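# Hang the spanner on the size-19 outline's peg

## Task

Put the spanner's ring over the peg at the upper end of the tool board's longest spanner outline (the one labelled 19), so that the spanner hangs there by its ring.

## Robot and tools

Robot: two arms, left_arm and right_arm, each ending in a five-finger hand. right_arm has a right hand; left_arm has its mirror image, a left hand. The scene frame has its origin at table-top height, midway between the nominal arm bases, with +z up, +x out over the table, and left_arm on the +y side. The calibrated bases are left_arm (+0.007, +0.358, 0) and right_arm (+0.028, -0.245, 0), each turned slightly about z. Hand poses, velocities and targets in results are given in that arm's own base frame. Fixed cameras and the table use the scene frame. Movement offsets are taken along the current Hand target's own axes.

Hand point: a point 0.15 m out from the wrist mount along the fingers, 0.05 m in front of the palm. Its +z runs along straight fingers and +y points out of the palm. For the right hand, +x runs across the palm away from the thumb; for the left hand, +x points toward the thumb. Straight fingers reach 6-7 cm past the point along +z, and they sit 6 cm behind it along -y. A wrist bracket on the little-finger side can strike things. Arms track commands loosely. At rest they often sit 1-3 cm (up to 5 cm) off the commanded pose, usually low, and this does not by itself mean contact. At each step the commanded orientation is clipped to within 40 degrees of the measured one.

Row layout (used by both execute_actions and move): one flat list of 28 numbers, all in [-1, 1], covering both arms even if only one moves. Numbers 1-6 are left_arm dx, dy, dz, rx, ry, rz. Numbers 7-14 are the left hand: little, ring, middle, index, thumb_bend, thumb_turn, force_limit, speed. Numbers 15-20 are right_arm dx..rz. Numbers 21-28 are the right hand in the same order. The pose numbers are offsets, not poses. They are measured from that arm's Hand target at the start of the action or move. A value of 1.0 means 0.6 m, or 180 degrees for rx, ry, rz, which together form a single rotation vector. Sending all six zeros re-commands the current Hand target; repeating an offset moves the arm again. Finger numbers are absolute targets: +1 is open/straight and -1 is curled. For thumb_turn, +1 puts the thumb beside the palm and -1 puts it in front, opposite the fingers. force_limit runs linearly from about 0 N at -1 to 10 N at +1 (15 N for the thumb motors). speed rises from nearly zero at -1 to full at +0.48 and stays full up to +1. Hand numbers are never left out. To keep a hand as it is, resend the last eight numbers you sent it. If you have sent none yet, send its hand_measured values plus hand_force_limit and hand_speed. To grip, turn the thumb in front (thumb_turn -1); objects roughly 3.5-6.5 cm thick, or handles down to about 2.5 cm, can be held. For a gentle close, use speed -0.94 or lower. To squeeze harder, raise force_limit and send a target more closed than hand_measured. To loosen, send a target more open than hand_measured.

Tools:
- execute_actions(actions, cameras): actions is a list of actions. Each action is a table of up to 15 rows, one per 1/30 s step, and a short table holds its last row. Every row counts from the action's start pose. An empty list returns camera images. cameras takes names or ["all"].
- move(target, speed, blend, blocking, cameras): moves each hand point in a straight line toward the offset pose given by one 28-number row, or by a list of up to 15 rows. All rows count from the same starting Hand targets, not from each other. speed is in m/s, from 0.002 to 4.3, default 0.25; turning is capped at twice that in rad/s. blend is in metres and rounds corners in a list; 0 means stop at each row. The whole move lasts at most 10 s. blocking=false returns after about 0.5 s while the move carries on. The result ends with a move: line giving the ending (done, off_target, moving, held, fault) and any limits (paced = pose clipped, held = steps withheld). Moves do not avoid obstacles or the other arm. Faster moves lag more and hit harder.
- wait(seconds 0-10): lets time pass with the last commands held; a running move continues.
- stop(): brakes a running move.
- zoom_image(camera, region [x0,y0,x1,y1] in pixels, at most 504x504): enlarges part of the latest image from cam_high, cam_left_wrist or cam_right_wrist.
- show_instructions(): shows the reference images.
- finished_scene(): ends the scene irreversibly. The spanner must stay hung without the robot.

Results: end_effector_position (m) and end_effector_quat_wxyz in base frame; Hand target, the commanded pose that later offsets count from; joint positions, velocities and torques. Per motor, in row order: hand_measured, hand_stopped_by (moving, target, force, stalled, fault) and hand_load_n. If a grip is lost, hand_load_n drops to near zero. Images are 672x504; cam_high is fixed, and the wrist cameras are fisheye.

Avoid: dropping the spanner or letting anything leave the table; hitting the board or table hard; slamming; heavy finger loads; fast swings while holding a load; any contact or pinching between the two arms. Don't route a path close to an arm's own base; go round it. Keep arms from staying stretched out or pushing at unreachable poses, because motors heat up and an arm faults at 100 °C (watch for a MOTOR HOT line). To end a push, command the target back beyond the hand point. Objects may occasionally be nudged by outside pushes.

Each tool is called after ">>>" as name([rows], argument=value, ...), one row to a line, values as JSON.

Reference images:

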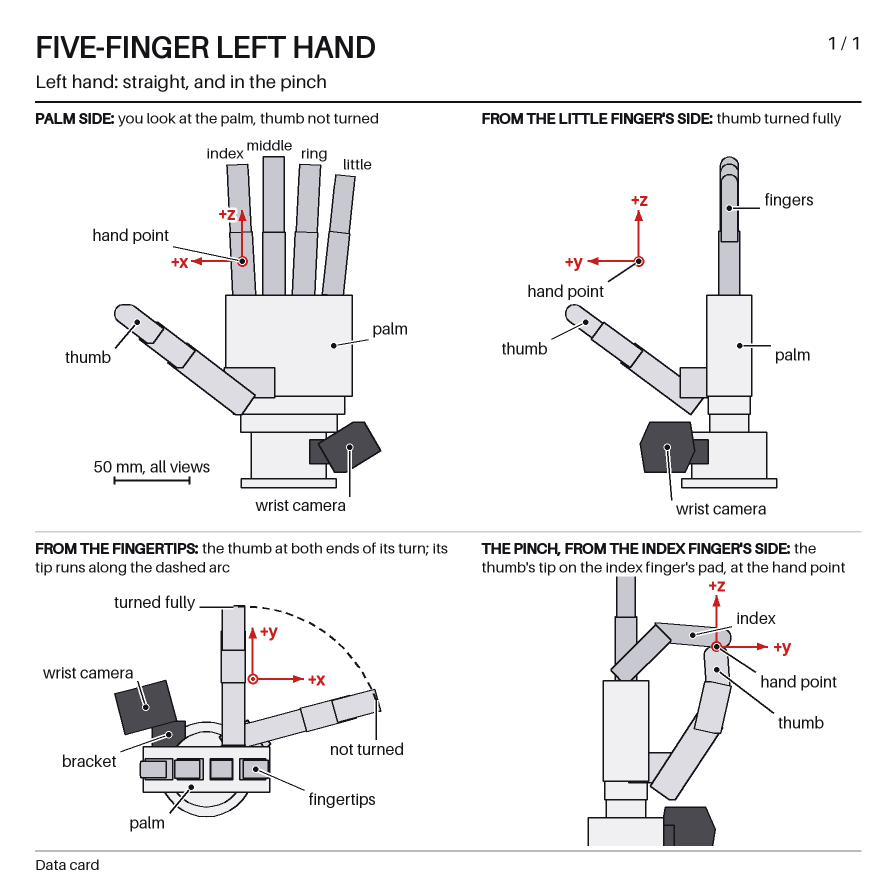

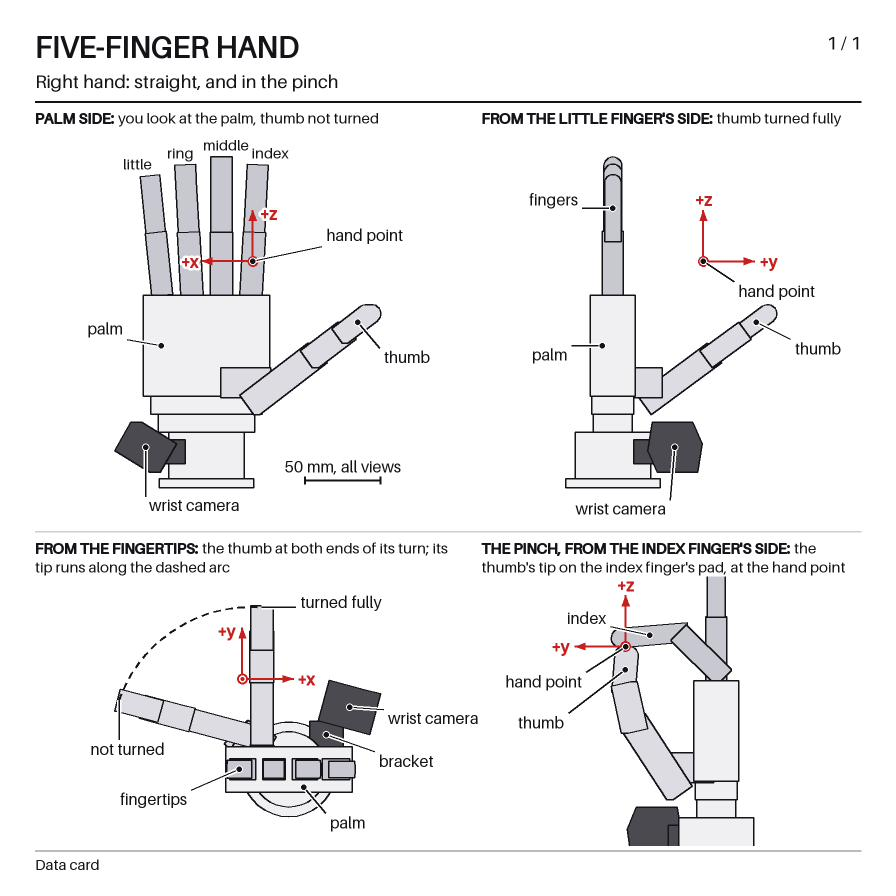

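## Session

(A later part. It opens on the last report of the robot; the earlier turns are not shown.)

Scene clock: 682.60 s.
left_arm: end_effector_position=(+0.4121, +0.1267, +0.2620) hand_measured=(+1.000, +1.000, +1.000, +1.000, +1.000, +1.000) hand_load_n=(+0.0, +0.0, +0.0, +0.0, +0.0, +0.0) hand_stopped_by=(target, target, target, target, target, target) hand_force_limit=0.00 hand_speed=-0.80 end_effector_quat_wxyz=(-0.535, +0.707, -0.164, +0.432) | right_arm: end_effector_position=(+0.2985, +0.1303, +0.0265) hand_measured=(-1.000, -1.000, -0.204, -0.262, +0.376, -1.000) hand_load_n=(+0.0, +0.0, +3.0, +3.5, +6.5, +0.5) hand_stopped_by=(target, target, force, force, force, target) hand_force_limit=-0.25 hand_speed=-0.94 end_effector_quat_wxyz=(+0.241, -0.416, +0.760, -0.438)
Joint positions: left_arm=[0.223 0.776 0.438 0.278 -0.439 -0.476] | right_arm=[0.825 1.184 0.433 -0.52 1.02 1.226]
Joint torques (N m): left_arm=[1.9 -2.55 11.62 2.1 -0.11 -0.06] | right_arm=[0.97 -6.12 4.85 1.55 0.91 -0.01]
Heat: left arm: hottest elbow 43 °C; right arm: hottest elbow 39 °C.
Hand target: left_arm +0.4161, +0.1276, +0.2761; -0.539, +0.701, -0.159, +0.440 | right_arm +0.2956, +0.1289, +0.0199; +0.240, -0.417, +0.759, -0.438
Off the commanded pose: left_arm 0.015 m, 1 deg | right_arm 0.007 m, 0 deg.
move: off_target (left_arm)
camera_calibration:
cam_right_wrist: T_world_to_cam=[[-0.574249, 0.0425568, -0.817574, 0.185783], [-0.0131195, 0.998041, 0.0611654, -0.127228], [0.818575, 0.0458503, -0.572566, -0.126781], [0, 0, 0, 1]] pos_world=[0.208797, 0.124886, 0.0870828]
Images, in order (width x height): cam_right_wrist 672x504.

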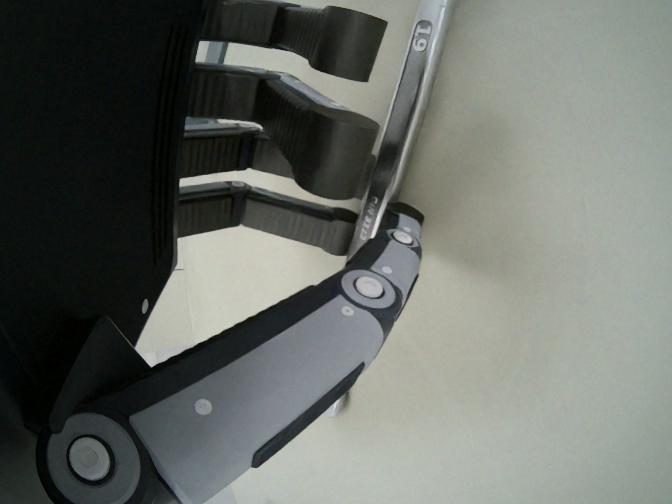

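>>> move([
  [0,0,0,0,0,0,1,1,1,1,1,1,0,-0.8,0,0,0,0,0,0,-1,-1,-0.5,-0.5,0.05,-1,0.0,-0.94],
  [0,0,0,0,0,0,1,1,1,1,1,1,0,-0.8,0,-0.0577,-0.0333,0,0,0,-1,-1,-0.5,-0.5,0.05,-1,0.0,-0.94],
], speed=0.05, cameras=["cam_right_wrist", "cam_high"])

>>> zoom_image(camera="cam_right_wrist", region=[280, 80, 520, 320])

Scene clock: 690.73 s.
left_arm: end_effector_position=(+0.4121, +0.1267, +0.2620) hand_measured=(+1.000, +1.000, +1.000, +1.000, +1.000, +1.000) hand_load_n=(+0.0, +0.0, +0.0, +0.0, +0.0, +0.0) hand_stopped_by=(target, target, target, target, target, target) hand_force_limit=0.00 hand_speed=-0.80 end_effector_quat_wxyz=(-0.535, +0.707, -0.164, +0.432) | right_arm: end_effector_position=(+0.2827, +0.1135, +0.0392) hand_measured=(-1.000, -1.000, -0.230, -0.298, +0.376, -1.000) hand_load_n=(+0.0, +0.0, +6.0, +2.5, +9.5, +0.5) hand_stopped_by=(target, target, force, force, force, target) hand_force_limit=0.00 hand_speed=-0.94 end_effector_quat_wxyz=(+0.220, -0.427, +0.756, -0.444)
Joint positions: left_arm=[0.223 0.776 0.438 0.278 -0.439 -0.476] | right_arm=[0.825 1.096 0.432 -0.66 1.018 1.229]
Joint torques (N m): left_arm=[1.85 -2.43 11.59 2.07 -0.13 -0.05] | right_arm=[0.32 -7.47 9.5 0.13 0.97 -0.05]
Heat: left arm: hottest elbow 43 °C; right arm: hottest elbow 39 °C.
Hand target: left_arm +0.4161, +0.1276, +0.2761; -0.539, +0.701, -0.159, +0.440 | right_arm +0.2957, +0.1289, +0.0599; +0.240, -0.417, +0.760, -0.438
Off the commanded pose: left_arm 0.015 m, 1 deg | right_arm 0.029 m, 3 deg.
move: off_target (left_arm, right_arm)
camera_calibration:
cam_right_wrist: T_world_to_cam=[[-0.603179, 0.0137894, -0.797487, 0.198493], [-0.0103269, 0.999632, 0.0250955, -0.111018], [0.797539, 0.0233726, -0.602815, -0.0962008], [0, 0, 0, 1]] pos_world=[0.195304, 0.110488, 0.10309]
Images, in order (width x height): cam_high 672x504, cam_right_wrist 672x504.

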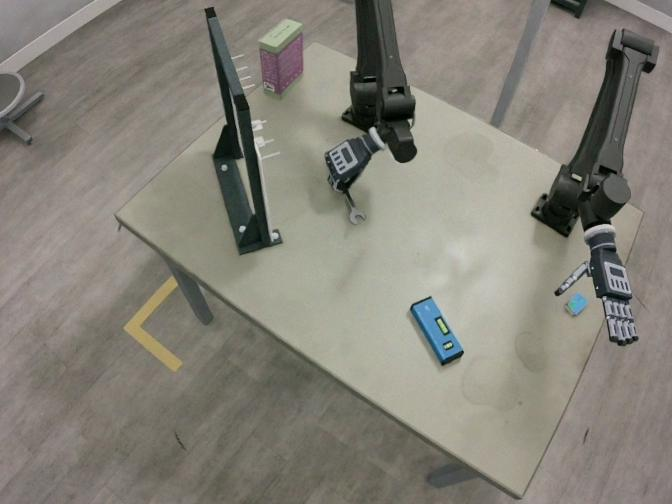

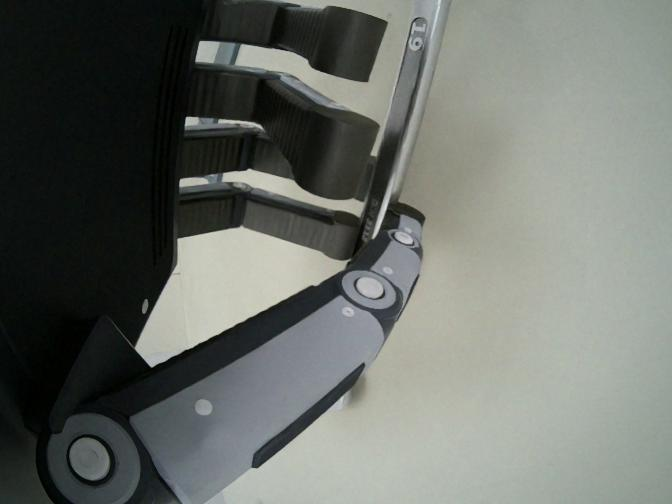

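Scaled by 2.100 from the camera's 672x504 image, which has a finer 960x720 frame.

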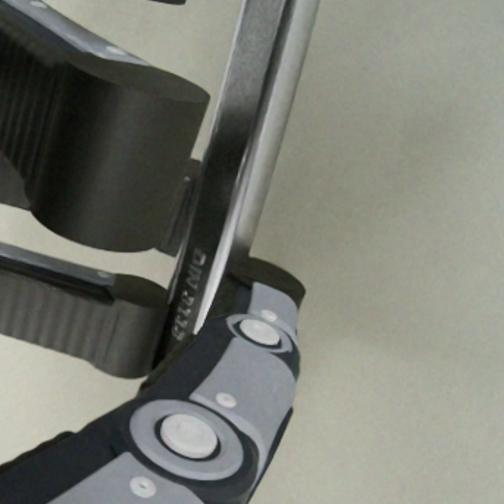

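>>> move(target=[0,0,0,0,0,0,1,1,1,1,1,1,0,-0.8,0,-0.1155,-0.0667,0,0,0,-1,-1,-0.5,-0.5,0.05,-1,0.0,-0.94], speed=0.08, cameras=["cam_right_wrist", "cam_high"])

>>> zoom_image(camera="cam_high", region=[290, 90, 430, 230])

Scene clock: 761.03 s.
left_arm: end_effector_position=(+0.4121, +0.1267, +0.2620) hand_measured=(+1.000, +1.000, +1.000, +1.000, +1.000, +1.000) hand_load_n=(+0.0, +0.0, +0.0, +0.0, +0.0, +0.0) hand_stopped_by=(target, target, target, target, target, target) hand_force_limit=0.00 hand_speed=-0.80 end_effector_quat_wxyz=(-0.535, +0.707, -0.164, +0.432) | right_arm: end_effector_position=(+0.2840, +0.1151, +0.1143) hand_measured=(-1.000, -1.000, -0.230, -0.300, +0.374, -1.000) hand_load_n=(+0.0, +0.0, +0.5, +0.0, +0.0, +0.0) hand_stopped_by=(target, target, force, force, force, target) hand_force_limit=0.00 hand_speed=-0.94 end_effector_quat_wxyz=(+0.217, -0.430, +0.755, -0.445)
Joint positions: left_arm=[0.223 0.776 0.438 0.278 -0.439 -0.476] | right_arm=[0.825 0.952 0.577 -0.953 1.017 1.225]
Joint torques (N m): left_arm=[1.67 -2.55 11.56 2.13 -0.12 -0.05] | right_arm=[1.55 -5.6 11.12 0.17 0.98 -0.05]
Heat: left arm: hottest elbow 43 °C; right arm: hottest elbow 43 °C.
Hand target: left_arm +0.4161, +0.1276, +0.2761; -0.539, +0.701, -0.159, +0.440 | right_arm +0.2957, +0.1289, +0.1400; +0.241, -0.417, +0.760, -0.438
Off the commanded pose: left_arm 0.015 m, 1 deg | right_arm 0.031 m, 3 deg.
move: off_target (left_arm, right_arm)
camera_calibration:
cam_right_wrist: T_world_to_cam=[[-0.607565, 0.00828836, -0.794227, 0.260604], [-0.0125918, 0.999719, 0.0200653, -0.113257], [0.79417, 0.0221917, -0.60729, -0.0503459], [0, 0, 0, 1]] pos_world=[0.196891, 0.112182, 0.178676]
Images, in order (width x height): cam_high 672x504, cam_right_wrist 672x504.

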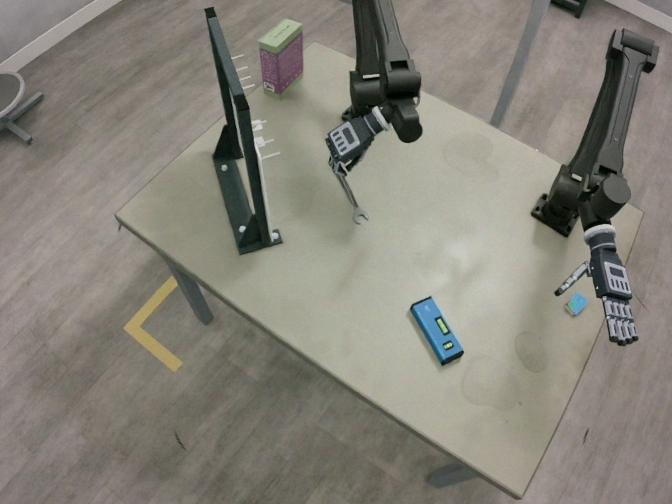

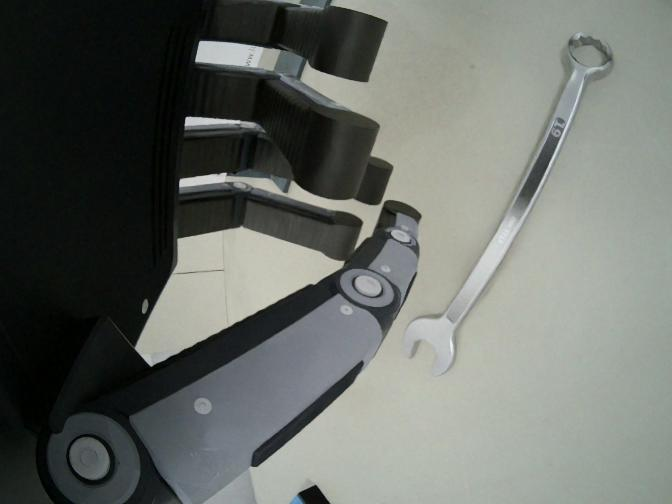

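Scaled by 3.600 from the camera's 672x504 image, which has a finer 960x720 frame.

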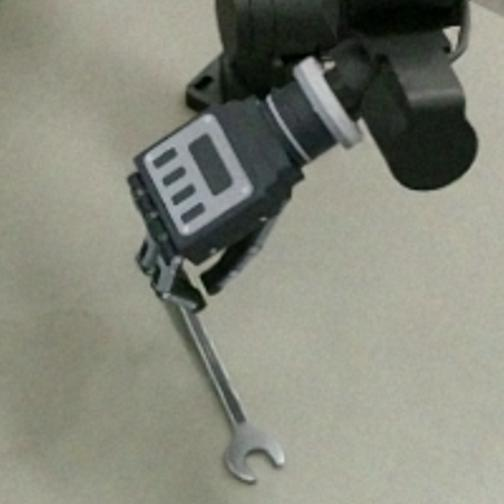

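>>> move(target=[0,0,0,0,0,0,1,1,1,1,1,1,0,-0.8,0.028,0.143,0.0688,0,0.0154,0.0089,-1,-1,-0.10,-0.10,0.47,-1,0.0,-0.5], speed=0.12, cameras=["cam_right_wrist"])

>>> zoom_image(camera="cam_right_wrist", region=[300, 80, 540, 320])

Scene clock: 829.27 s.
left_arm: end_effector_position=(+0.4121, +0.1267, +0.2620) hand_measured=(+1.000, +1.000, +1.000, +1.000, +1.000, +1.000) hand_load_n=(+0.0, +0.0, +0.0, +0.0, +0.0, +0.0) hand_stopped_by=(target, target, target, target, target, target) hand_force_limit=0.00 hand_speed=-0.80 end_effector_quat_wxyz=(-0.535, +0.707, -0.164, +0.432) | right_arm: end_effector_position=(+0.2820, +0.1184, +0.0505) hand_measured=(-1.000, -1.000, -0.100, -0.100, +0.470, -1.000) hand_load_n=(+0.0, +0.0, +0.0, +0.0, +0.0, +0.0) hand_stopped_by=(target, target, target, target, target, target) hand_force_limit=0.00 hand_speed=-0.50 end_effector_quat_wxyz=(+0.228, -0.395, +0.772, -0.443)
Joint positions: left_arm=[0.223 0.776 0.438 0.278 -0.439 -0.476] | right_arm=[0.853 1.101 0.469 -0.778 1.036 1.386]
Joint torques (N m): left_arm=[1.67 -2.55 11.56 2.06 -0.11 -0.06] | right_arm=[1.03 -5.25 5.19 1.51 1.04 0.01]
Heat: left arm: hottest elbow 44 °C; right arm: hottest elbow 46 °C.
Hand target: left_arm +0.4161, +0.1276, +0.2761; -0.539, +0.701, -0.159, +0.440 | right_arm +0.2806, +0.1185, +0.0450; +0.228, -0.395, +0.771, -0.444
Off the commanded pose: left_arm 0.015 m, 1 deg | right_arm 0.006 m, 0 deg.
move: off_target (left_arm)
camera_calibration:
cam_right_wrist: T_world_to_cam=[[-0.573888, 0.075119, -0.815482, 0.192491], [0.0429913, 0.997175, 0.061601, -0.132828], [0.817805, 0.000293439, -0.575496, -0.0932821], [0, 0, 0, 1]] pos_world=[0.192465, 0.11802, 0.111472]
Images, in order (width x height): cam_right_wrist 672x504.

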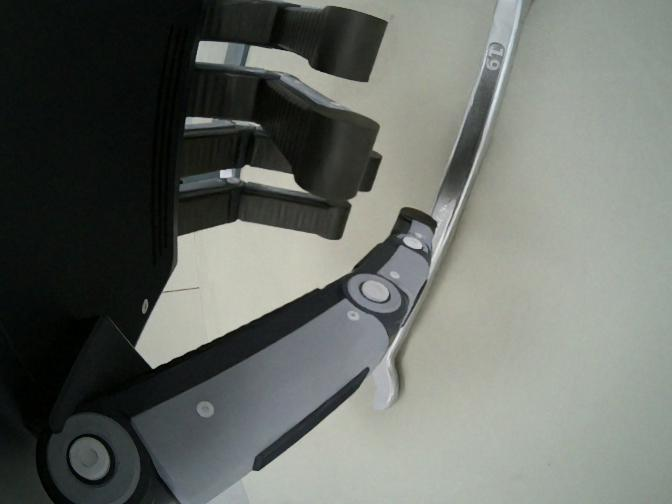

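Scaled by 2.100 from the camera's 672x504 image, which has a finer 960x720 frame.

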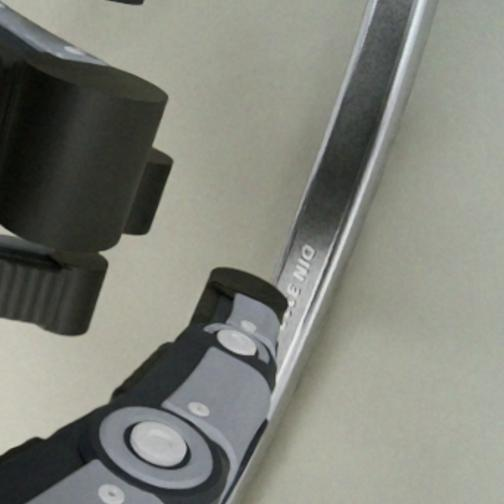

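>>> move(target=[0,0,0,0,0,0,1,1,1,1,1,1,0,-0.8,0,0.025,0.0067,0,0,0,-1,-1,-0.10,-0.10,0.47,-1,0.0,-0.5], speed=0.06, cameras=["cam_right_wrist"])

Scene clock: 881.10 s.
left_arm: end_effector_position=(+0.4121, +0.1267, +0.2620) hand_measured=(+1.000, +1.000, +1.000, +1.000, +1.000, +1.000) hand_load_n=(+0.0, +0.0, +0.0, +0.0, +0.0, -0.5) hand_stopped_by=(target, target, target, target, target, target) hand_force_limit=0.00 hand_speed=-0.80 end_effector_quat_wxyz=(-0.535, +0.707, -0.164, +0.432) | right_arm: end_effector_position=(+0.2793, +0.1211, +0.0356) hand_measured=(-1.000, -1.000, -0.100, -0.100, +0.470, -1.000) hand_load_n=(+0.0, +0.0, +0.0, +0.0, +0.0, +0.0) hand_stopped_by=(target, target, target, target, target, target) hand_force_limit=0.00 hand_speed=-0.50 end_effector_quat_wxyz=(+0.228, -0.394, +0.772, -0.443)
Joint positions: left_arm=[0.223 0.776 0.438 0.278 -0.439 -0.476] | right_arm=[0.869 1.149 0.452 -0.741 1.038 1.42]
Joint torques (N m): left_arm=[1.61 -2.37 11.55 2.03 -0.11 -0.05] | right_arm=[1.03 -4.6 4.79 1.16 1.01 0.02]
Heat: left arm: hottest elbow 44 °C; right arm: hottest elbow 41 °C.
Hand target: left_arm +0.4161, +0.1276, +0.2761; -0.539, +0.701, -0.159, +0.440 | right_arm +0.2772, +0.1209, +0.0299; +0.228, -0.395, +0.771, -0.444
Off the commanded pose: left_arm 0.015 m, 1 deg | right_arm 0.006 m, 0 deg.
move: off_target (left_arm)
camera_calibration:
cam_right_wrist: T_world_to_cam=[[-0.573626, 0.0762011, -0.815566, 0.178416], [0.0440099, 0.997092, 0.0622076, -0.134727], [0.817934, -0.00020908, -0.575311, -0.0996313], [0, 0, 0, 1]] pos_world=[0.189765, 0.120718, 0.0965722]
Images, in order (width x height): cam_right_wrist 672x504.

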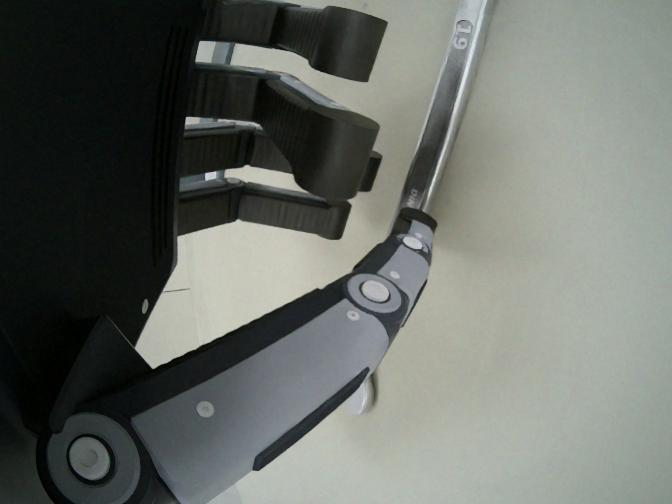

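>>> zoom_image(camera="cam_right_wrist", region=[320, 0, 540, 260])

Scaled by 1.938 from the camera's 672x504 image, which has a finer 960x720 frame.

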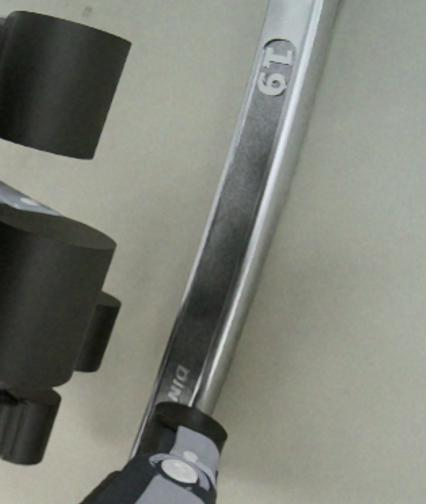

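>>> move(target=[0,0,0,0,0,0,1,1,1,1,1,1,0,-0.8,0,0.0080,0.0046,0,0,0,-1,-1,-0.15,-0.15,0.43,-1,0.0,-0.5], speed=0.05, cameras=["cam_right_wrist"])

Scene clock: 902.20 s.
left_arm: end_effector_position=(+0.4121, +0.1267, +0.2620) hand_measured=(+1.000, +1.000, +1.000, +1.000, +1.000, +1.000) hand_load_n=(+0.0, +0.0, +0.0, +0.0, +0.0, +0.0) hand_stopped_by=(target, target, target, target, target, target) hand_force_limit=0.00 hand_speed=-0.80 end_effector_quat_wxyz=(-0.535, +0.707, -0.164, +0.432) | right_arm: end_effector_position=(+0.2810, +0.1222, +0.0340) hand_measured=(-1.000, -1.000, -0.150, -0.150, +0.430, -1.000) hand_load_n=(+0.0, +0.0, +0.0, +0.0, -1.0, -1.0) hand_stopped_by=(target, target, target, target, target, target) hand_force_limit=0.00 hand_speed=-0.50 end_effector_quat_wxyz=(+0.232, -0.392, +0.772, -0.444)
Joint positions: left_arm=[0.223 0.776 0.438 0.278 -0.439 -0.476] | right_arm=[0.87 1.157 0.449 -0.723 1.044 1.421]
Joint torques (N m): left_arm=[1.79 -2.49 11.6 2.06 -0.12 -0.05] | right_arm=[1.38 -5.25 4.68 1.36 0.8 -0.01]
Heat: left arm: hottest elbow 44 °C; right arm: hottest elbow 40 °C.
Hand target: left_arm +0.4161, +0.1276, +0.2761; -0.539, +0.701, -0.159, +0.440 | right_arm +0.2773, +0.1210, +0.0244; +0.228, -0.395, +0.771, -0.444
Off the commanded pose: left_arm 0.015 m, 1 deg | right_arm 0.010 m, 1 deg.
move: off_target (left_arm)
camera_calibration:
cam_right_wrist: T_world_to_cam=[[-0.566374, 0.078413, -0.820409, 0.175849], [0.0438096, 0.996921, 0.0650393, -0.135838], [0.822983, 0.000894813, -0.568066, -0.103696], [0, 0, 0, 1]] pos_world=[0.190887, 0.121724, 0.0941973]
Images, in order (width x height): cam_right_wrist 672x504.

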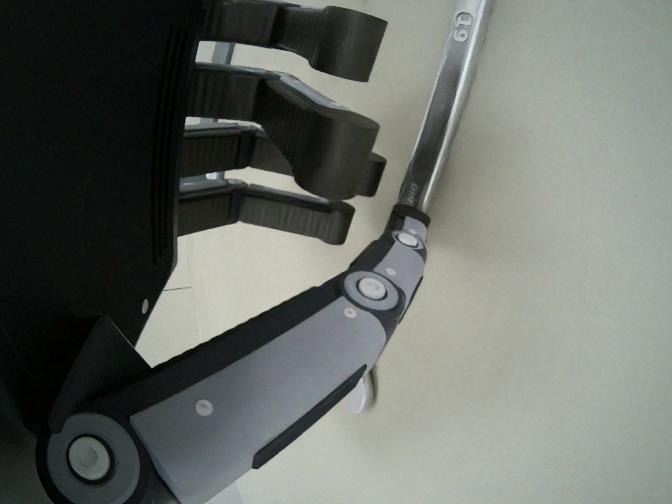

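>>> zoom_image(camera="cam_right_wrist", region=[320, 120, 480, 280])

>>> zoom_image(camera="cam_right_wrist", region=[380, 0, 540, 160])

Scaled by 3.150 from the camera's 672x504 image, which has a finer 960x720 frame.

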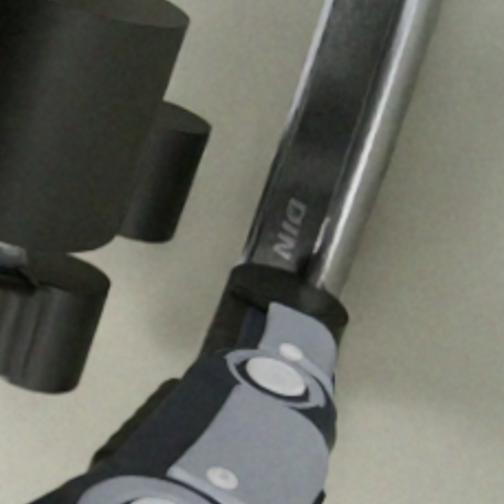

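Scaled by 3.150 from the camera's 672x504 image, which has a finer 960x720 frame.

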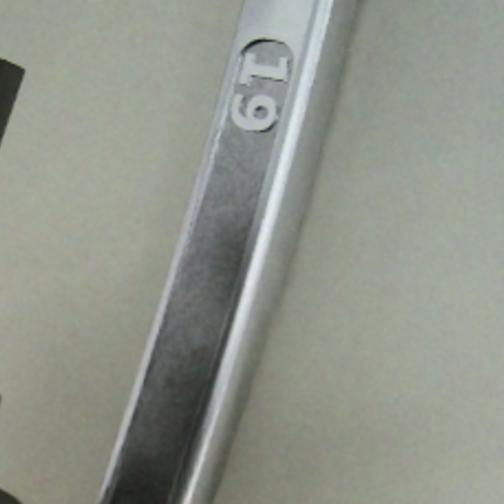

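>>> move([
  [0,0,0,0,0,0,1,1,1,1,1,1,0,-0.8,0,-0.0144,-0.0083,0,0,0,-1,-1,-0.15,-0.15,0.43,-1,0.0,-0.5],
  [0,0,0,0,0,0,1,1,1,1,1,1,0,-0.8,0,-0.0102,-0.0156,0,0,0,-1,-1,-0.05,-0.05,0.50,-1,0.0,-0.5],
], speed=0.06, cameras=["cam_right_wrist"])

Scene clock: 1006.47 s.
left_arm: end_effector_position=(+0.4121, +0.1267, +0.2620) hand_measured=(+1.000, +1.000, +1.000, +1.000, +1.000, +1.000) hand_load_n=(+0.0, +0.0, +0.0, +0.0, +0.0, +0.0) hand_stopped_by=(target, target, target, target, target, target) hand_force_limit=0.00 hand_speed=-0.80 end_effector_quat_wxyz=(-0.535, +0.707, -0.164, +0.432) | right_arm: end_effector_position=(+0.2738, +0.1216, +0.0334) hand_measured=(-1.000, -1.000, -0.050, -0.050, +0.500, -1.000) hand_load_n=(+0.0, +0.0, +0.0, +0.0, +0.0, +0.0) hand_stopped_by=(target, target, target, target, target, target) hand_force_limit=0.00 hand_speed=-0.50 end_effector_quat_wxyz=(+0.227, -0.394, +0.771, -0.445)
Joint positions: left_arm=[0.223 0.776 0.438 0.278 -0.439 -0.476] | right_arm=[0.891 1.155 0.449 -0.771 1.044 1.463]
Joint torques (N m): left_arm=[1.9 -2.61 11.6 2.09 -0.12 -0.06] | right_arm=[1.03 -5.36 5.79 0.12 0.87 0.03]
Heat: left arm: hottest elbow 45 °C; right arm: hottest elbow 38 °C.
Hand target: left_arm +0.4161, +0.1276, +0.2761; -0.539, +0.701, -0.159, +0.440 | right_arm +0.2732, +0.1239, +0.0345; +0.228, -0.395, +0.771, -0.444
Off the commanded pose: left_arm 0.015 m, 1 deg | right_arm 0.003 m, 0 deg.
move: off_target (left_arm)
camera_calibration:
cam_right_wrist: T_world_to_cam=[[-0.572619, 0.073598, -0.816511, 0.173412], [0.0444824, 0.997284, 0.0586968, -0.134898], [0.818614, -0.00270951, -0.574338, -0.0963436], [0, 0, 0, 1]] pos_world=[0.184168, 0.121508, 0.0941775]
Images, in order (width x height): cam_right_wrist 672x504.

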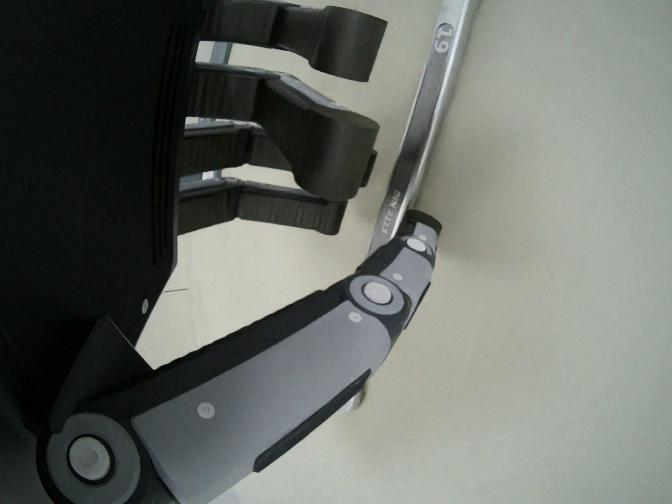

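>>> move(target=[0,0,0,0,0,0,1,1,1,1,1,1,0,-0.8,0,0.0188,0.0108,0,0,0,-1,-1,-0.05,-0.05,0.50,-1,0.0,-0.5], speed=0.05, cameras=["cam_right_wrist"])

Scene clock: 1010.57 s.
left_arm: end_effector_position=(+0.4121, +0.1267, +0.2620) hand_measured=(+1.000, +1.000, +1.000, +1.000, +1.000, +1.000) hand_load_n=(+0.0, +0.0, +0.0, +0.0, +0.0, -0.5) hand_stopped_by=(target, target, target, target, target, target) hand_force_limit=0.00 hand_speed=-0.80 end_effector_quat_wxyz=(-0.535, +0.707, -0.164, +0.432) | right_arm: end_effector_position=(+0.2760, +0.1244, +0.0285) hand_measured=(-1.000, -1.000, -0.050, -0.050, +0.500, -1.000) hand_load_n=(+0.0, +0.0, -0.5, +0.0, +0.0, +0.0) hand_stopped_by=(target, target, target, target, target, target) hand_force_limit=0.00 hand_speed=-0.50 end_effector_quat_wxyz=(+0.229, -0.394, +0.771, -0.445)
Joint positions: left_arm=[0.223 0.776 0.438 0.278 -0.439 -0.476] | right_arm=[0.892 1.181 0.449 -0.744 1.044 1.465]
Joint torques (N m): left_arm=[1.96 -2.61 11.59 2.07 -0.12 -0.05] | right_arm=[1.73 -5.77 4.25 1.58 0.88 -0.03]
Heat: left arm: hottest elbow 45 °C; right arm: hottest elbow 38 °C.
Hand target: left_arm +0.4161, +0.1276, +0.2761; -0.539, +0.701, -0.159, +0.440 | right_arm +0.2732, +0.1240, +0.0214; +0.228, -0.395, +0.771, -0.444
Off the commanded pose: left_arm 0.015 m, 1 deg | right_arm 0.008 m, 0 deg.
move: off_target (left_arm)
camera_calibration:
cam_right_wrist: T_world_to_cam=[[-0.571012, 0.0753315, -0.817478, 0.16983], [0.0446244, 0.997157, 0.0607188, -0.13758], [0.819728, -0.00180831, -0.57275, -0.101447], [0, 0, 0, 1]] pos_world=[0.186273, 0.124212, 0.0890823]
Images, in order (width x height): cam_right_wrist 672x504.

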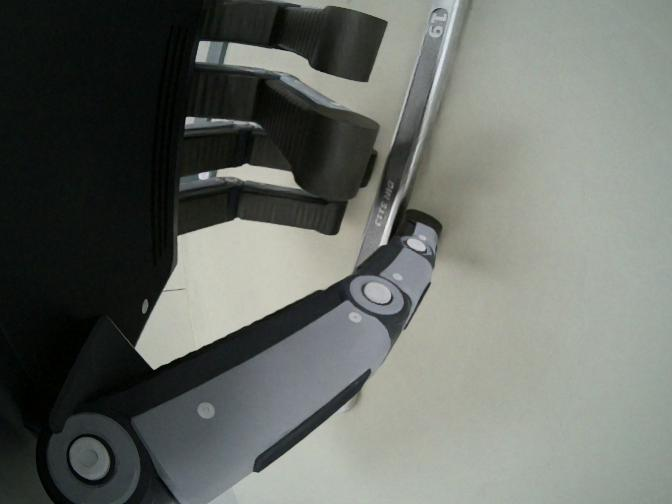

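>>> move(target=[0,0,0,0,0,0,1,1,1,1,1,1,0,-0.8,0,0.0058,0.0033,0,0,0,-1,-1,-0.18,-0.18,0.42,-1,-0.7,-0.9], speed=0.04, cameras=["cam_right_wrist"])

Scene clock: 1016.57 s.
left_arm: end_effector_position=(+0.4121, +0.1267, +0.2620) hand_measured=(+1.000, +1.000, +1.000, +1.000, +1.000, +1.000) hand_load_n=(+0.0, +0.0, +0.0, +0.0, +0.0, +0.0) hand_stopped_by=(target, target, target, target, target, target) hand_force_limit=0.00 hand_speed=-0.80 end_effector_quat_wxyz=(-0.535, +0.707, -0.164, +0.432) | right_arm: end_effector_position=(+0.2765, +0.1254, +0.0257) hand_measured=(-1.000, -1.000, -0.180, -0.180, +0.420, -1.000) hand_load_n=(+0.0, +0.0, -0.5, +0.0, +1.0, +0.0) hand_stopped_by=(target, target, target, target, target, target) hand_force_limit=-0.70 hand_speed=-0.90 end_effector_quat_wxyz=(+0.231, -0.393, +0.772, -0.444)
Joint positions: left_arm=[0.223 0.776 0.438 0.278 -0.439 -0.476] | right_arm=[0.893 1.189 0.444 -0.726 1.046 1.466]
Joint torques (N m): left_arm=[1.85 -2.49 11.59 2.13 -0.12 -0.05] | right_arm=[0.91 -5.6 4.29 1.47 0.86 -0.01]
Heat: left arm: hottest elbow 45 °C; right arm: hottest elbow 38 °C.
Hand target: left_arm +0.4161, +0.1276, +0.2761; -0.539, +0.701, -0.159, +0.440 | right_arm +0.2731, +0.1240, +0.0174; +0.228, -0.395, +0.771, -0.444
Off the commanded pose: left_arm 0.015 m, 1 deg | right_arm 0.009 m, 0 deg.
move: off_target (left_arm)
camera_calibration:
cam_right_wrist: T_world_to_cam=[[-0.567465, 0.0777294, -0.81972, 0.166522], [0.0432593, 0.996974, 0.0645904, -0.138162], [0.82226, 0.00119229, -0.569111, -0.104605], [0, 0, 0, 1]] pos_world=[0.186484, 0.124924, 0.0858937]
Images, in order (width x height): cam_right_wrist 672x504.

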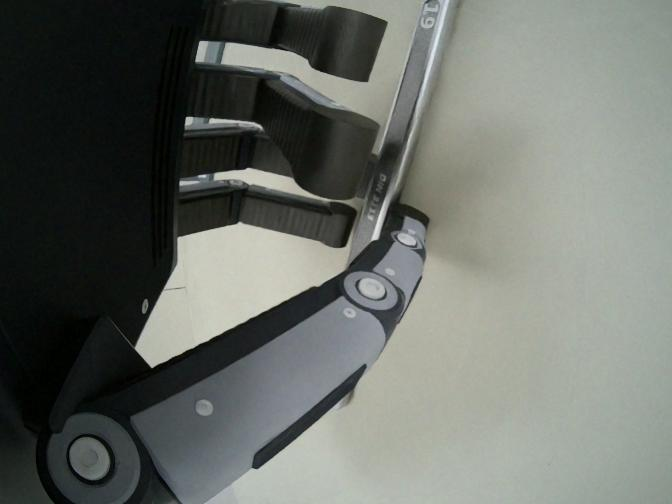

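>>> zoom_image(camera="cam_right_wrist", region=[310, 130, 460, 280])

Scaled by 3.360 from the camera's 672x504 image, which has a finer 960x720 frame.

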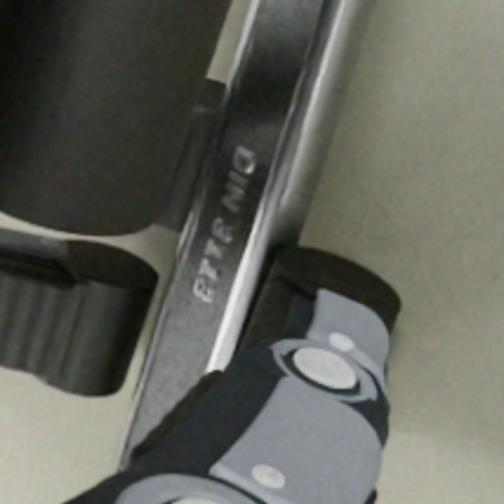

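>>> move(target=[0,0,0,0,0,0,1,1,1,1,1,1,0,-0.8,0,0.0087,0.0050,0,0,0,-1,-1,-0.18,-0.22,0.42,-1,-0.7,-0.9], speed=0.04, cameras=["cam_right_wrist"])

Scene clock: 1026.00 s.
left_arm: end_effector_position=(+0.4121, +0.1267, +0.2620) hand_measured=(+1.000, +1.000, +1.000, +1.000, +1.000, +1.000) hand_load_n=(+0.0, +0.0, +0.0, +0.0, +0.0, +0.0) hand_stopped_by=(target, target, target, target, target, target) hand_force_limit=0.00 hand_speed=-0.80 end_effector_quat_wxyz=(-0.535, +0.707, -0.164, +0.432) | right_arm: end_effector_position=(+0.2773, +0.1252, +0.0250) hand_measured=(-1.000, -1.000, -0.180, -0.220, +0.420, -1.000) hand_load_n=(+0.0, +0.0, -4.5, +0.0, +0.5, +0.0) hand_stopped_by=(target, target, target, target, target, target) hand_force_limit=-0.70 hand_speed=-0.90 end_effector_quat_wxyz=(+0.234, -0.392, +0.769, -0.447)
Joint positions: left_arm=[0.223 0.776 0.438 0.278 -0.439 -0.476] | right_arm=[0.896 1.195 0.44 -0.715 1.055 1.466]
Joint torques (N m): left_arm=[1.79 -2.55 11.63 2.07 -0.11 -0.07] | right_arm=[0.79 -4.37 3.84 1.88 0.42 0.02]
Heat: left arm: hottest elbow 45 °C; right arm: hottest elbow 38 °C.
Hand target: left_arm +0.4161, +0.1276, +0.2761; -0.539, +0.701, -0.159, +0.440 | right_arm +0.2731, +0.1238, +0.0114; +0.228, -0.395, +0.771, -0.444
Off the commanded pose: left_arm 0.015 m, 1 deg | right_arm 0.014 m, 1 deg.
move: off_target (left_arm, right_arm)
camera_calibration:
cam_right_wrist: T_world_to_cam=[[-0.560459, 0.0727759, -0.824978, 0.16526], [0.0411491, 0.997348, 0.0600264, -0.13724], [0.827159, -0.000304711, -0.561968, -0.107038], [0, 0, 0, 1]] pos_world=[0.186807, 0.124817, 0.0844221]
Images, in order (width x height): cam_right_wrist 672x504.

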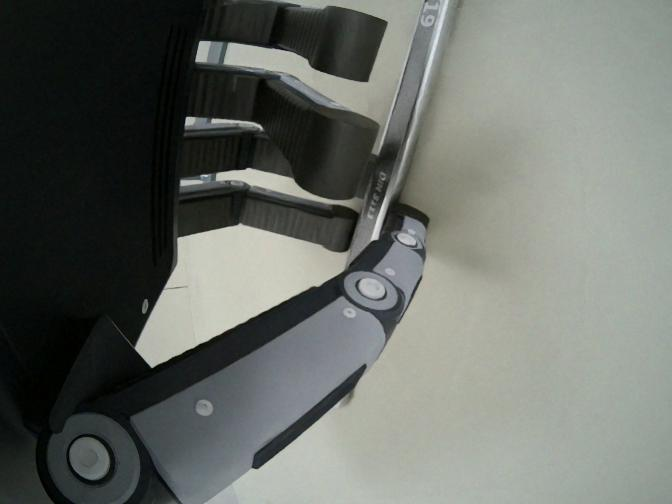

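>>> move(target=[0,0,0,0,0,0,1,1,1,1,1,1,0,-0.8,0,0,0,0,0,0,-1,-1,-0.50,-0.50,0.05,-1,-0.6,-0.94], speed=0.04, cameras=["cam_right_wrist"])

Scene clock: 1030.97 s.
left_arm: end_effector_position=(+0.4121, +0.1267, +0.2620) hand_measured=(+1.000, +1.000, +1.000, +1.000, +1.000, +1.000) hand_load_n=(-0.5, +0.0, +0.0, +0.0, +0.0, -0.5) hand_stopped_by=(target, target, target, target, target, target) hand_force_limit=0.00 hand_speed=-0.80 end_effector_quat_wxyz=(-0.535, +0.707, -0.164, +0.432) | right_arm: end_effector_position=(+0.2781, +0.1256, +0.0238) hand_measured=(-1.000, -1.000, -0.212, -0.264, +0.406, -1.000) hand_load_n=(+0.0, +0.0, +0.0, +2.0, +4.0, +0.0) hand_stopped_by=(target, target, force, force, force, target) hand_force_limit=-0.60 hand_speed=-0.94 end_effector_quat_wxyz=(+0.234, -0.392, +0.769, -0.448)
Joint positions: left_arm=[0.223 0.776 0.438 0.278 -0.439 -0.476] | right_arm=[0.896 1.202 0.44 -0.708 1.058 1.466]
Joint torques (N m): left_arm=[1.9 -2.49 11.62 2.09 -0.11 -0.07] | right_arm=[0.91 -5.3 3.97 1.65 0.35 0.02]
Heat: left arm: hottest elbow 45 °C; right arm: hottest elbow 38 °C.
Hand target: left_arm +0.4161, +0.1276, +0.2761; -0.539, +0.701, -0.159, +0.440 | right_arm +0.2731, +0.1238, +0.0113; +0.228, -0.395, +0.771, -0.444
Off the commanded pose: left_arm 0.015 m, 1 deg | right_arm 0.014 m, 1 deg.
move: off_target (left_arm, right_arm)
camera_calibration:
cam_right_wrist: T_world_to_cam=[[-0.558985, 0.0717039, -0.826072, 0.164437], [0.041185, 0.997425, 0.0587085, -0.137689], [0.828155, -0.00120466, -0.560498, -0.108461], [0, 0, 0, 1]] pos_world=[0.187411, 0.125413, 0.0831281]
Images, in order (width x height): cam_right_wrist 672x504.

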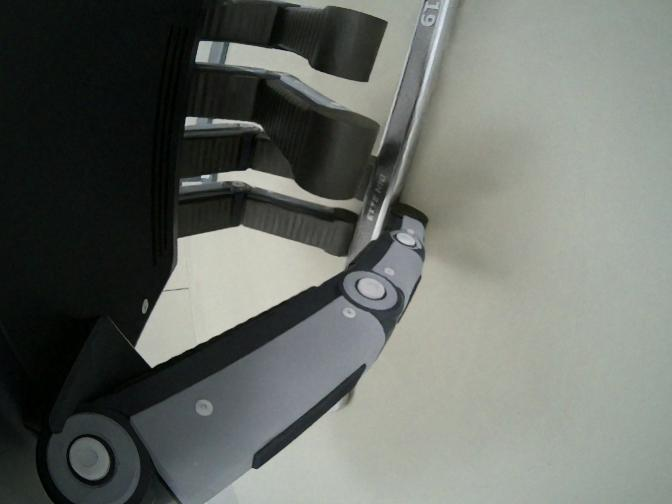

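>>> zoom_image(camera="cam_right_wrist", region=[310, 130, 460, 280])

Scaled by 3.360 from the camera's 672x504 image, which has a finer 960x720 frame.

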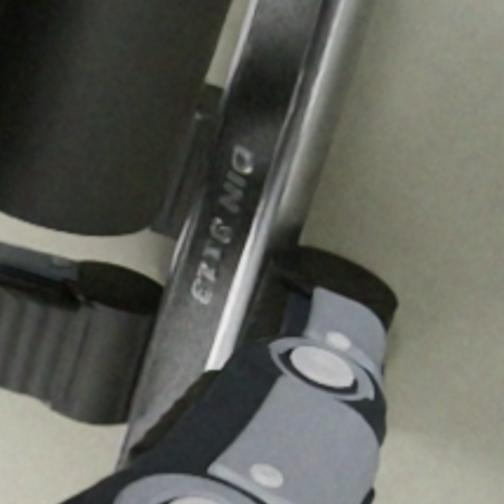

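>>> move(target=[0,0,0,0,0,0,1,1,1,1,1,1,0,-0.8,0,0,0,0,0,0,-1,-1,-0.60,-0.60,0.0,-1,0.1,-0.94], speed=0.04, cameras=["cam_right_wrist"])

Scene clock: 1049.37 s.
left_arm: end_effector_position=(+0.4121, +0.1267, +0.2620) hand_measured=(+1.000, +1.000, +1.000, +1.000, +1.000, +1.000) hand_load_n=(+0.0, +0.0, +0.0, +0.0, +0.0, +0.0) hand_stopped_by=(target, target, target, target, target, target) hand_force_limit=0.00 hand_speed=-0.80 end_effector_quat_wxyz=(-0.535, +0.707, -0.164, +0.432) | right_arm: end_effector_position=(+0.2796, +0.1267, +0.0242) hand_measured=(-1.000, -1.000, -0.238, -0.600, +0.396, -1.000) hand_load_n=(+0.0, +0.5, +6.0, +0.0, +6.5, +0.0) hand_stopped_by=(target, target, force, target, force, target) hand_force_limit=0.10 hand_speed=-0.94 end_effector_quat_wxyz=(+0.238, -0.388, +0.770, -0.448)
Joint positions: left_arm=[0.223 0.776 0.438 0.278 -0.439 -0.476] | right_arm=[0.896 1.205 0.44 -0.7 1.061 1.471]
Joint torques (N m): left_arm=[1.85 -2.43 11.58 2.09 -0.11 -0.05] | right_arm=[0.73 -5.36 3.9 1.37 0.2 -0.01]
Heat: left arm: hottest elbow 45 °C; right arm: hottest elbow 38 °C.
Hand target: left_arm +0.4161, +0.1276, +0.2761; -0.539, +0.701, -0.159, +0.440 | right_arm +0.2731, +0.1239, +0.0114; +0.228, -0.395, +0.771, -0.444
Off the commanded pose: left_arm 0.015 m, 1 deg | right_arm 0.015 m, 1 deg.
move: off_target (left_arm, right_arm)
camera_calibration:
cam_right_wrist: T_world_to_cam=[[-0.551615, 0.0785619, -0.830391, 0.162733], [0.0435584, 0.996909, 0.0653808, -0.139547], [0.832961, -0.00010543, -0.553332, -0.111153], [0, 0, 0, 1]] pos_world=[0.188431, 0.12632, 0.0827511]
Images, in order (width x height): cam_right_wrist 672x504.

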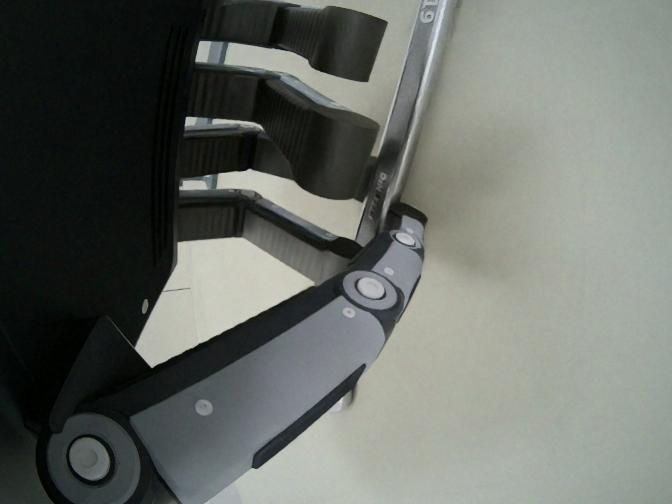

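>>> zoom_image(camera="cam_right_wrist", region=[310, 130, 460, 280])

Scaled by 3.360 from the camera's 672x504 image, which has a finer 960x720 frame.

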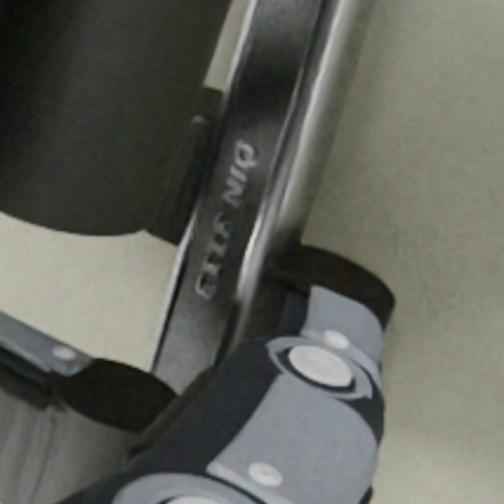

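>>> move(target=[0,0,0,0,0,0,1,1,1,1,1,1,0,-0.8,0,0,0,0,0,0,-1,-1,-0.60,-0.05,0.0,-1,0.1,-0.7], speed=0.04, cameras=["cam_right_wrist"])

Scene clock: 1085.30 s.
left_arm: end_effector_position=(+0.4121, +0.1267, +0.2620) hand_measured=(+1.000, +1.000, +1.000, +1.000, +1.000, +1.000) hand_load_n=(+0.0, +0.0, +0.0, +0.0, +0.0, -0.5) hand_stopped_by=(target, target, target, target, target, target) hand_force_limit=0.00 hand_speed=-0.80 end_effector_quat_wxyz=(-0.535, +0.707, -0.164, +0.432) | right_arm: end_effector_position=(+0.2797, +0.1277, +0.0241) hand_measured=(-1.000, -1.000, -0.238, -0.050, +0.396, -1.000) hand_load_n=(+0.0, +0.0, +6.0, +0.0, +7.0, +0.0) hand_stopped_by=(target, target, force, target, force, target) hand_force_limit=0.10 hand_speed=-0.70 end_effector_quat_wxyz=(+0.239, -0.387, +0.770, -0.447)
Joint positions: left_arm=[0.223 0.776 0.438 0.278 -0.439 -0.476] | right_arm=[0.897 1.205 0.44 -0.697 1.059 1.473]
Joint torques (N m): left_arm=[1.85 -2.61 11.62 2.11 -0.12 -0.06] | right_arm=[0.38 -5.6 3.9 1.13 0.2 -0.07]
Heat: left arm: hottest elbow 46 °C; right arm: hottest elbow 37 °C.
Hand target: left_arm +0.4161, +0.1276, +0.2761; -0.539, +0.701, -0.159, +0.440 | right_arm +0.2731, +0.1238, +0.0113; +0.228, -0.395, +0.771, -0.444
Off the commanded pose: left_arm 0.015 m, 1 deg | right_arm 0.015 m, 2 deg.
move: off_target (left_arm, right_arm)
camera_calibration:
cam_right_wrist: T_world_to_cam=[[-0.550813, 0.0814547, -0.830644, 0.162071], [0.0429315, 0.996674, 0.0692674, -0.140421], [0.833524, 0.00249255, -0.552478, -0.111856], [0, 0, 0, 1]] pos_world=[0.188534, 0.127031, 0.0825524]
Images, in order (width x height): cam_right_wrist 672x504.

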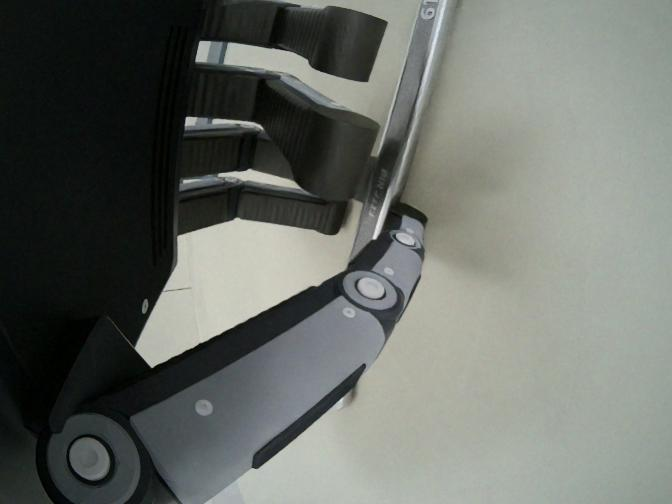

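>>> move(target=[0,0,0,0,0,0,1,1,1,1,1,1,0,-0.8,0,0,0,0,0,0,-1,-1,-0.60,-0.25,0.0,-1,-0.70,-0.94], speed=0.04)

Scene clock: 1089.17 s.
left_arm: end_effector_position=(+0.4121, +0.1267, +0.2620) hand_measured=(+1.000, +1.000, +1.000, +1.000, +1.000, +1.000) hand_load_n=(+0.0, +0.0, +0.0, +0.0, +0.0, -0.5) hand_stopped_by=(target, target, target, target, target, target) hand_force_limit=0.00 hand_speed=-0.80 end_effector_quat_wxyz=(-0.535, +0.707, -0.164, +0.432) | right_arm: end_effector_position=(+0.2797, +0.1277, +0.0241) hand_measured=(-1.000, -1.000, -0.238, -0.250, +0.396, -1.000) hand_load_n=(+0.0, +0.0, +6.0, +0.0, +7.0, +0.0) hand_stopped_by=(target, target, force, target, force, target) hand_force_limit=-0.70 hand_speed=-0.94 end_effector_quat_wxyz=(+0.239, -0.387, +0.770, -0.447)
Joint positions: left_arm=[0.223 0.776 0.438 0.278 -0.439 -0.476] | right_arm=[0.897 1.205 0.44 -0.697 1.059 1.473]
Joint torques (N m): left_arm=[1.73 -2.49 11.58 2.1 -0.11 -0.05] | right_arm=[0.91 -5.13 4.01 1.22 0.22 -0.08]
Heat: left arm: hottest elbow 46 °C; right arm: hottest elbow 37 °C.
Hand target: left_arm +0.4161, +0.1276, +0.2761; -0.539, +0.701, -0.159, +0.440 | right_arm +0.2731, +0.1238, +0.0113; +0.228, -0.395, +0.771, -0.444
Off the commanded pose: left_arm 0.015 m, 1 deg | right_arm 0.015 m, 2 deg.
move: off_target (left_arm, right_arm)

>>> move(target=[0,0,0,0,0,0,1,1,1,1,1,1,0,-0.8,-0.0117,-0.1253,-0.0665,0,0,0,-1,-1,-0.60,-0.25,0.0,-1,-0.70,-0.94], speed=0.12, cameras=["cam_right_wrist", "cam_high"])

Scene clock: 1097.27 s.
left_arm: end_effector_position=(+0.4121, +0.1267, +0.2620) hand_measured=(+1.000, +1.000, +1.000, +1.000, +1.000, +1.000) hand_load_n=(+0.0, +0.0, +0.0, +0.0, +0.0, +0.0) hand_stopped_by=(target, target, target, target, target, target) hand_force_limit=0.00 hand_speed=-0.80 end_effector_quat_wxyz=(-0.535, +0.707, -0.164, +0.432) | right_arm: end_effector_position=(+0.2659, +0.1110, +0.0727) hand_measured=(-1.000, -1.000, -0.238, -0.250, +0.394, -1.000) hand_load_n=(+0.0, +0.0, +4.0, +0.0, +4.0, +1.0) hand_stopped_by=(target, target, force, target, force, target) hand_force_limit=-0.70 hand_speed=-0.94 end_effector_quat_wxyz=(+0.204, -0.411, +0.764, -0.454)
Joint positions: left_arm=[0.223 0.776 0.438 0.278 -0.439 -0.476] | right_arm=[0.887 1.046 0.513 -0.987 1.042 1.441]
Joint torques (N m): left_arm=[1.79 -2.67 11.6 2.1 -0.11 -0.06] | right_arm=[0.15 -6.89 10.41 0.01 0.92 0.03]
Heat: left arm: hottest elbow 46 °C; right arm: hottest elbow 38 °C.
Hand target: left_arm +0.4161, +0.1276, +0.2761; -0.539, +0.701, -0.159, +0.440 | right_arm +0.2798, +0.1278, +0.0964; +0.228, -0.395, +0.771, -0.444
Off the commanded pose: left_arm 0.015 m, 1 deg | right_arm 0.032 m, 4 deg.
move: off_target (left_arm, right_arm)
camera_calibration:
cam_right_wrist: T_world_to_cam=[[-0.605168, 0.0317802, -0.795463, 0.213555], [0.0390171, 0.999186, 0.0102361, -0.121493], [0.795141, -0.0248421, -0.605915, -0.0563324], [0, 0, 0, 1]] pos_world=[0.178769, 0.113207, 0.136986]
Images, in order (width x height): cam_high 672x504, cam_right_wrist 672x504.

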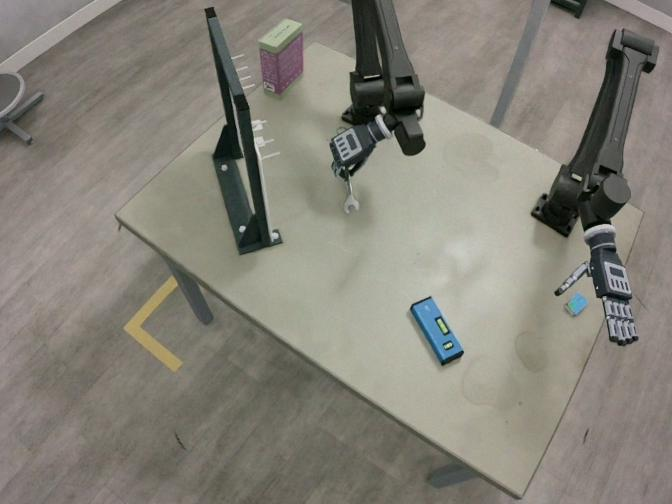

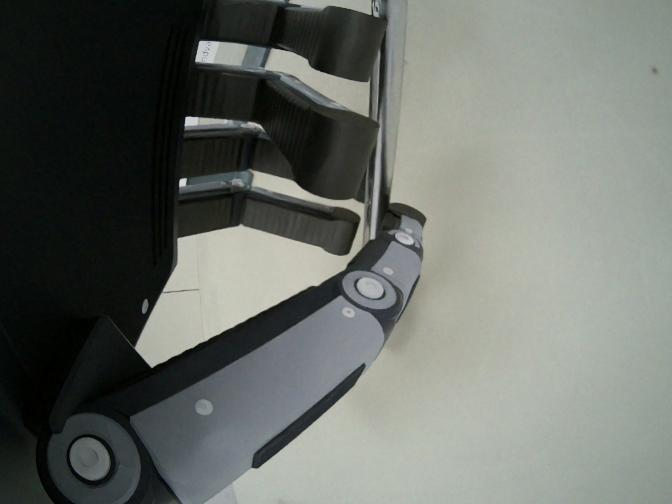

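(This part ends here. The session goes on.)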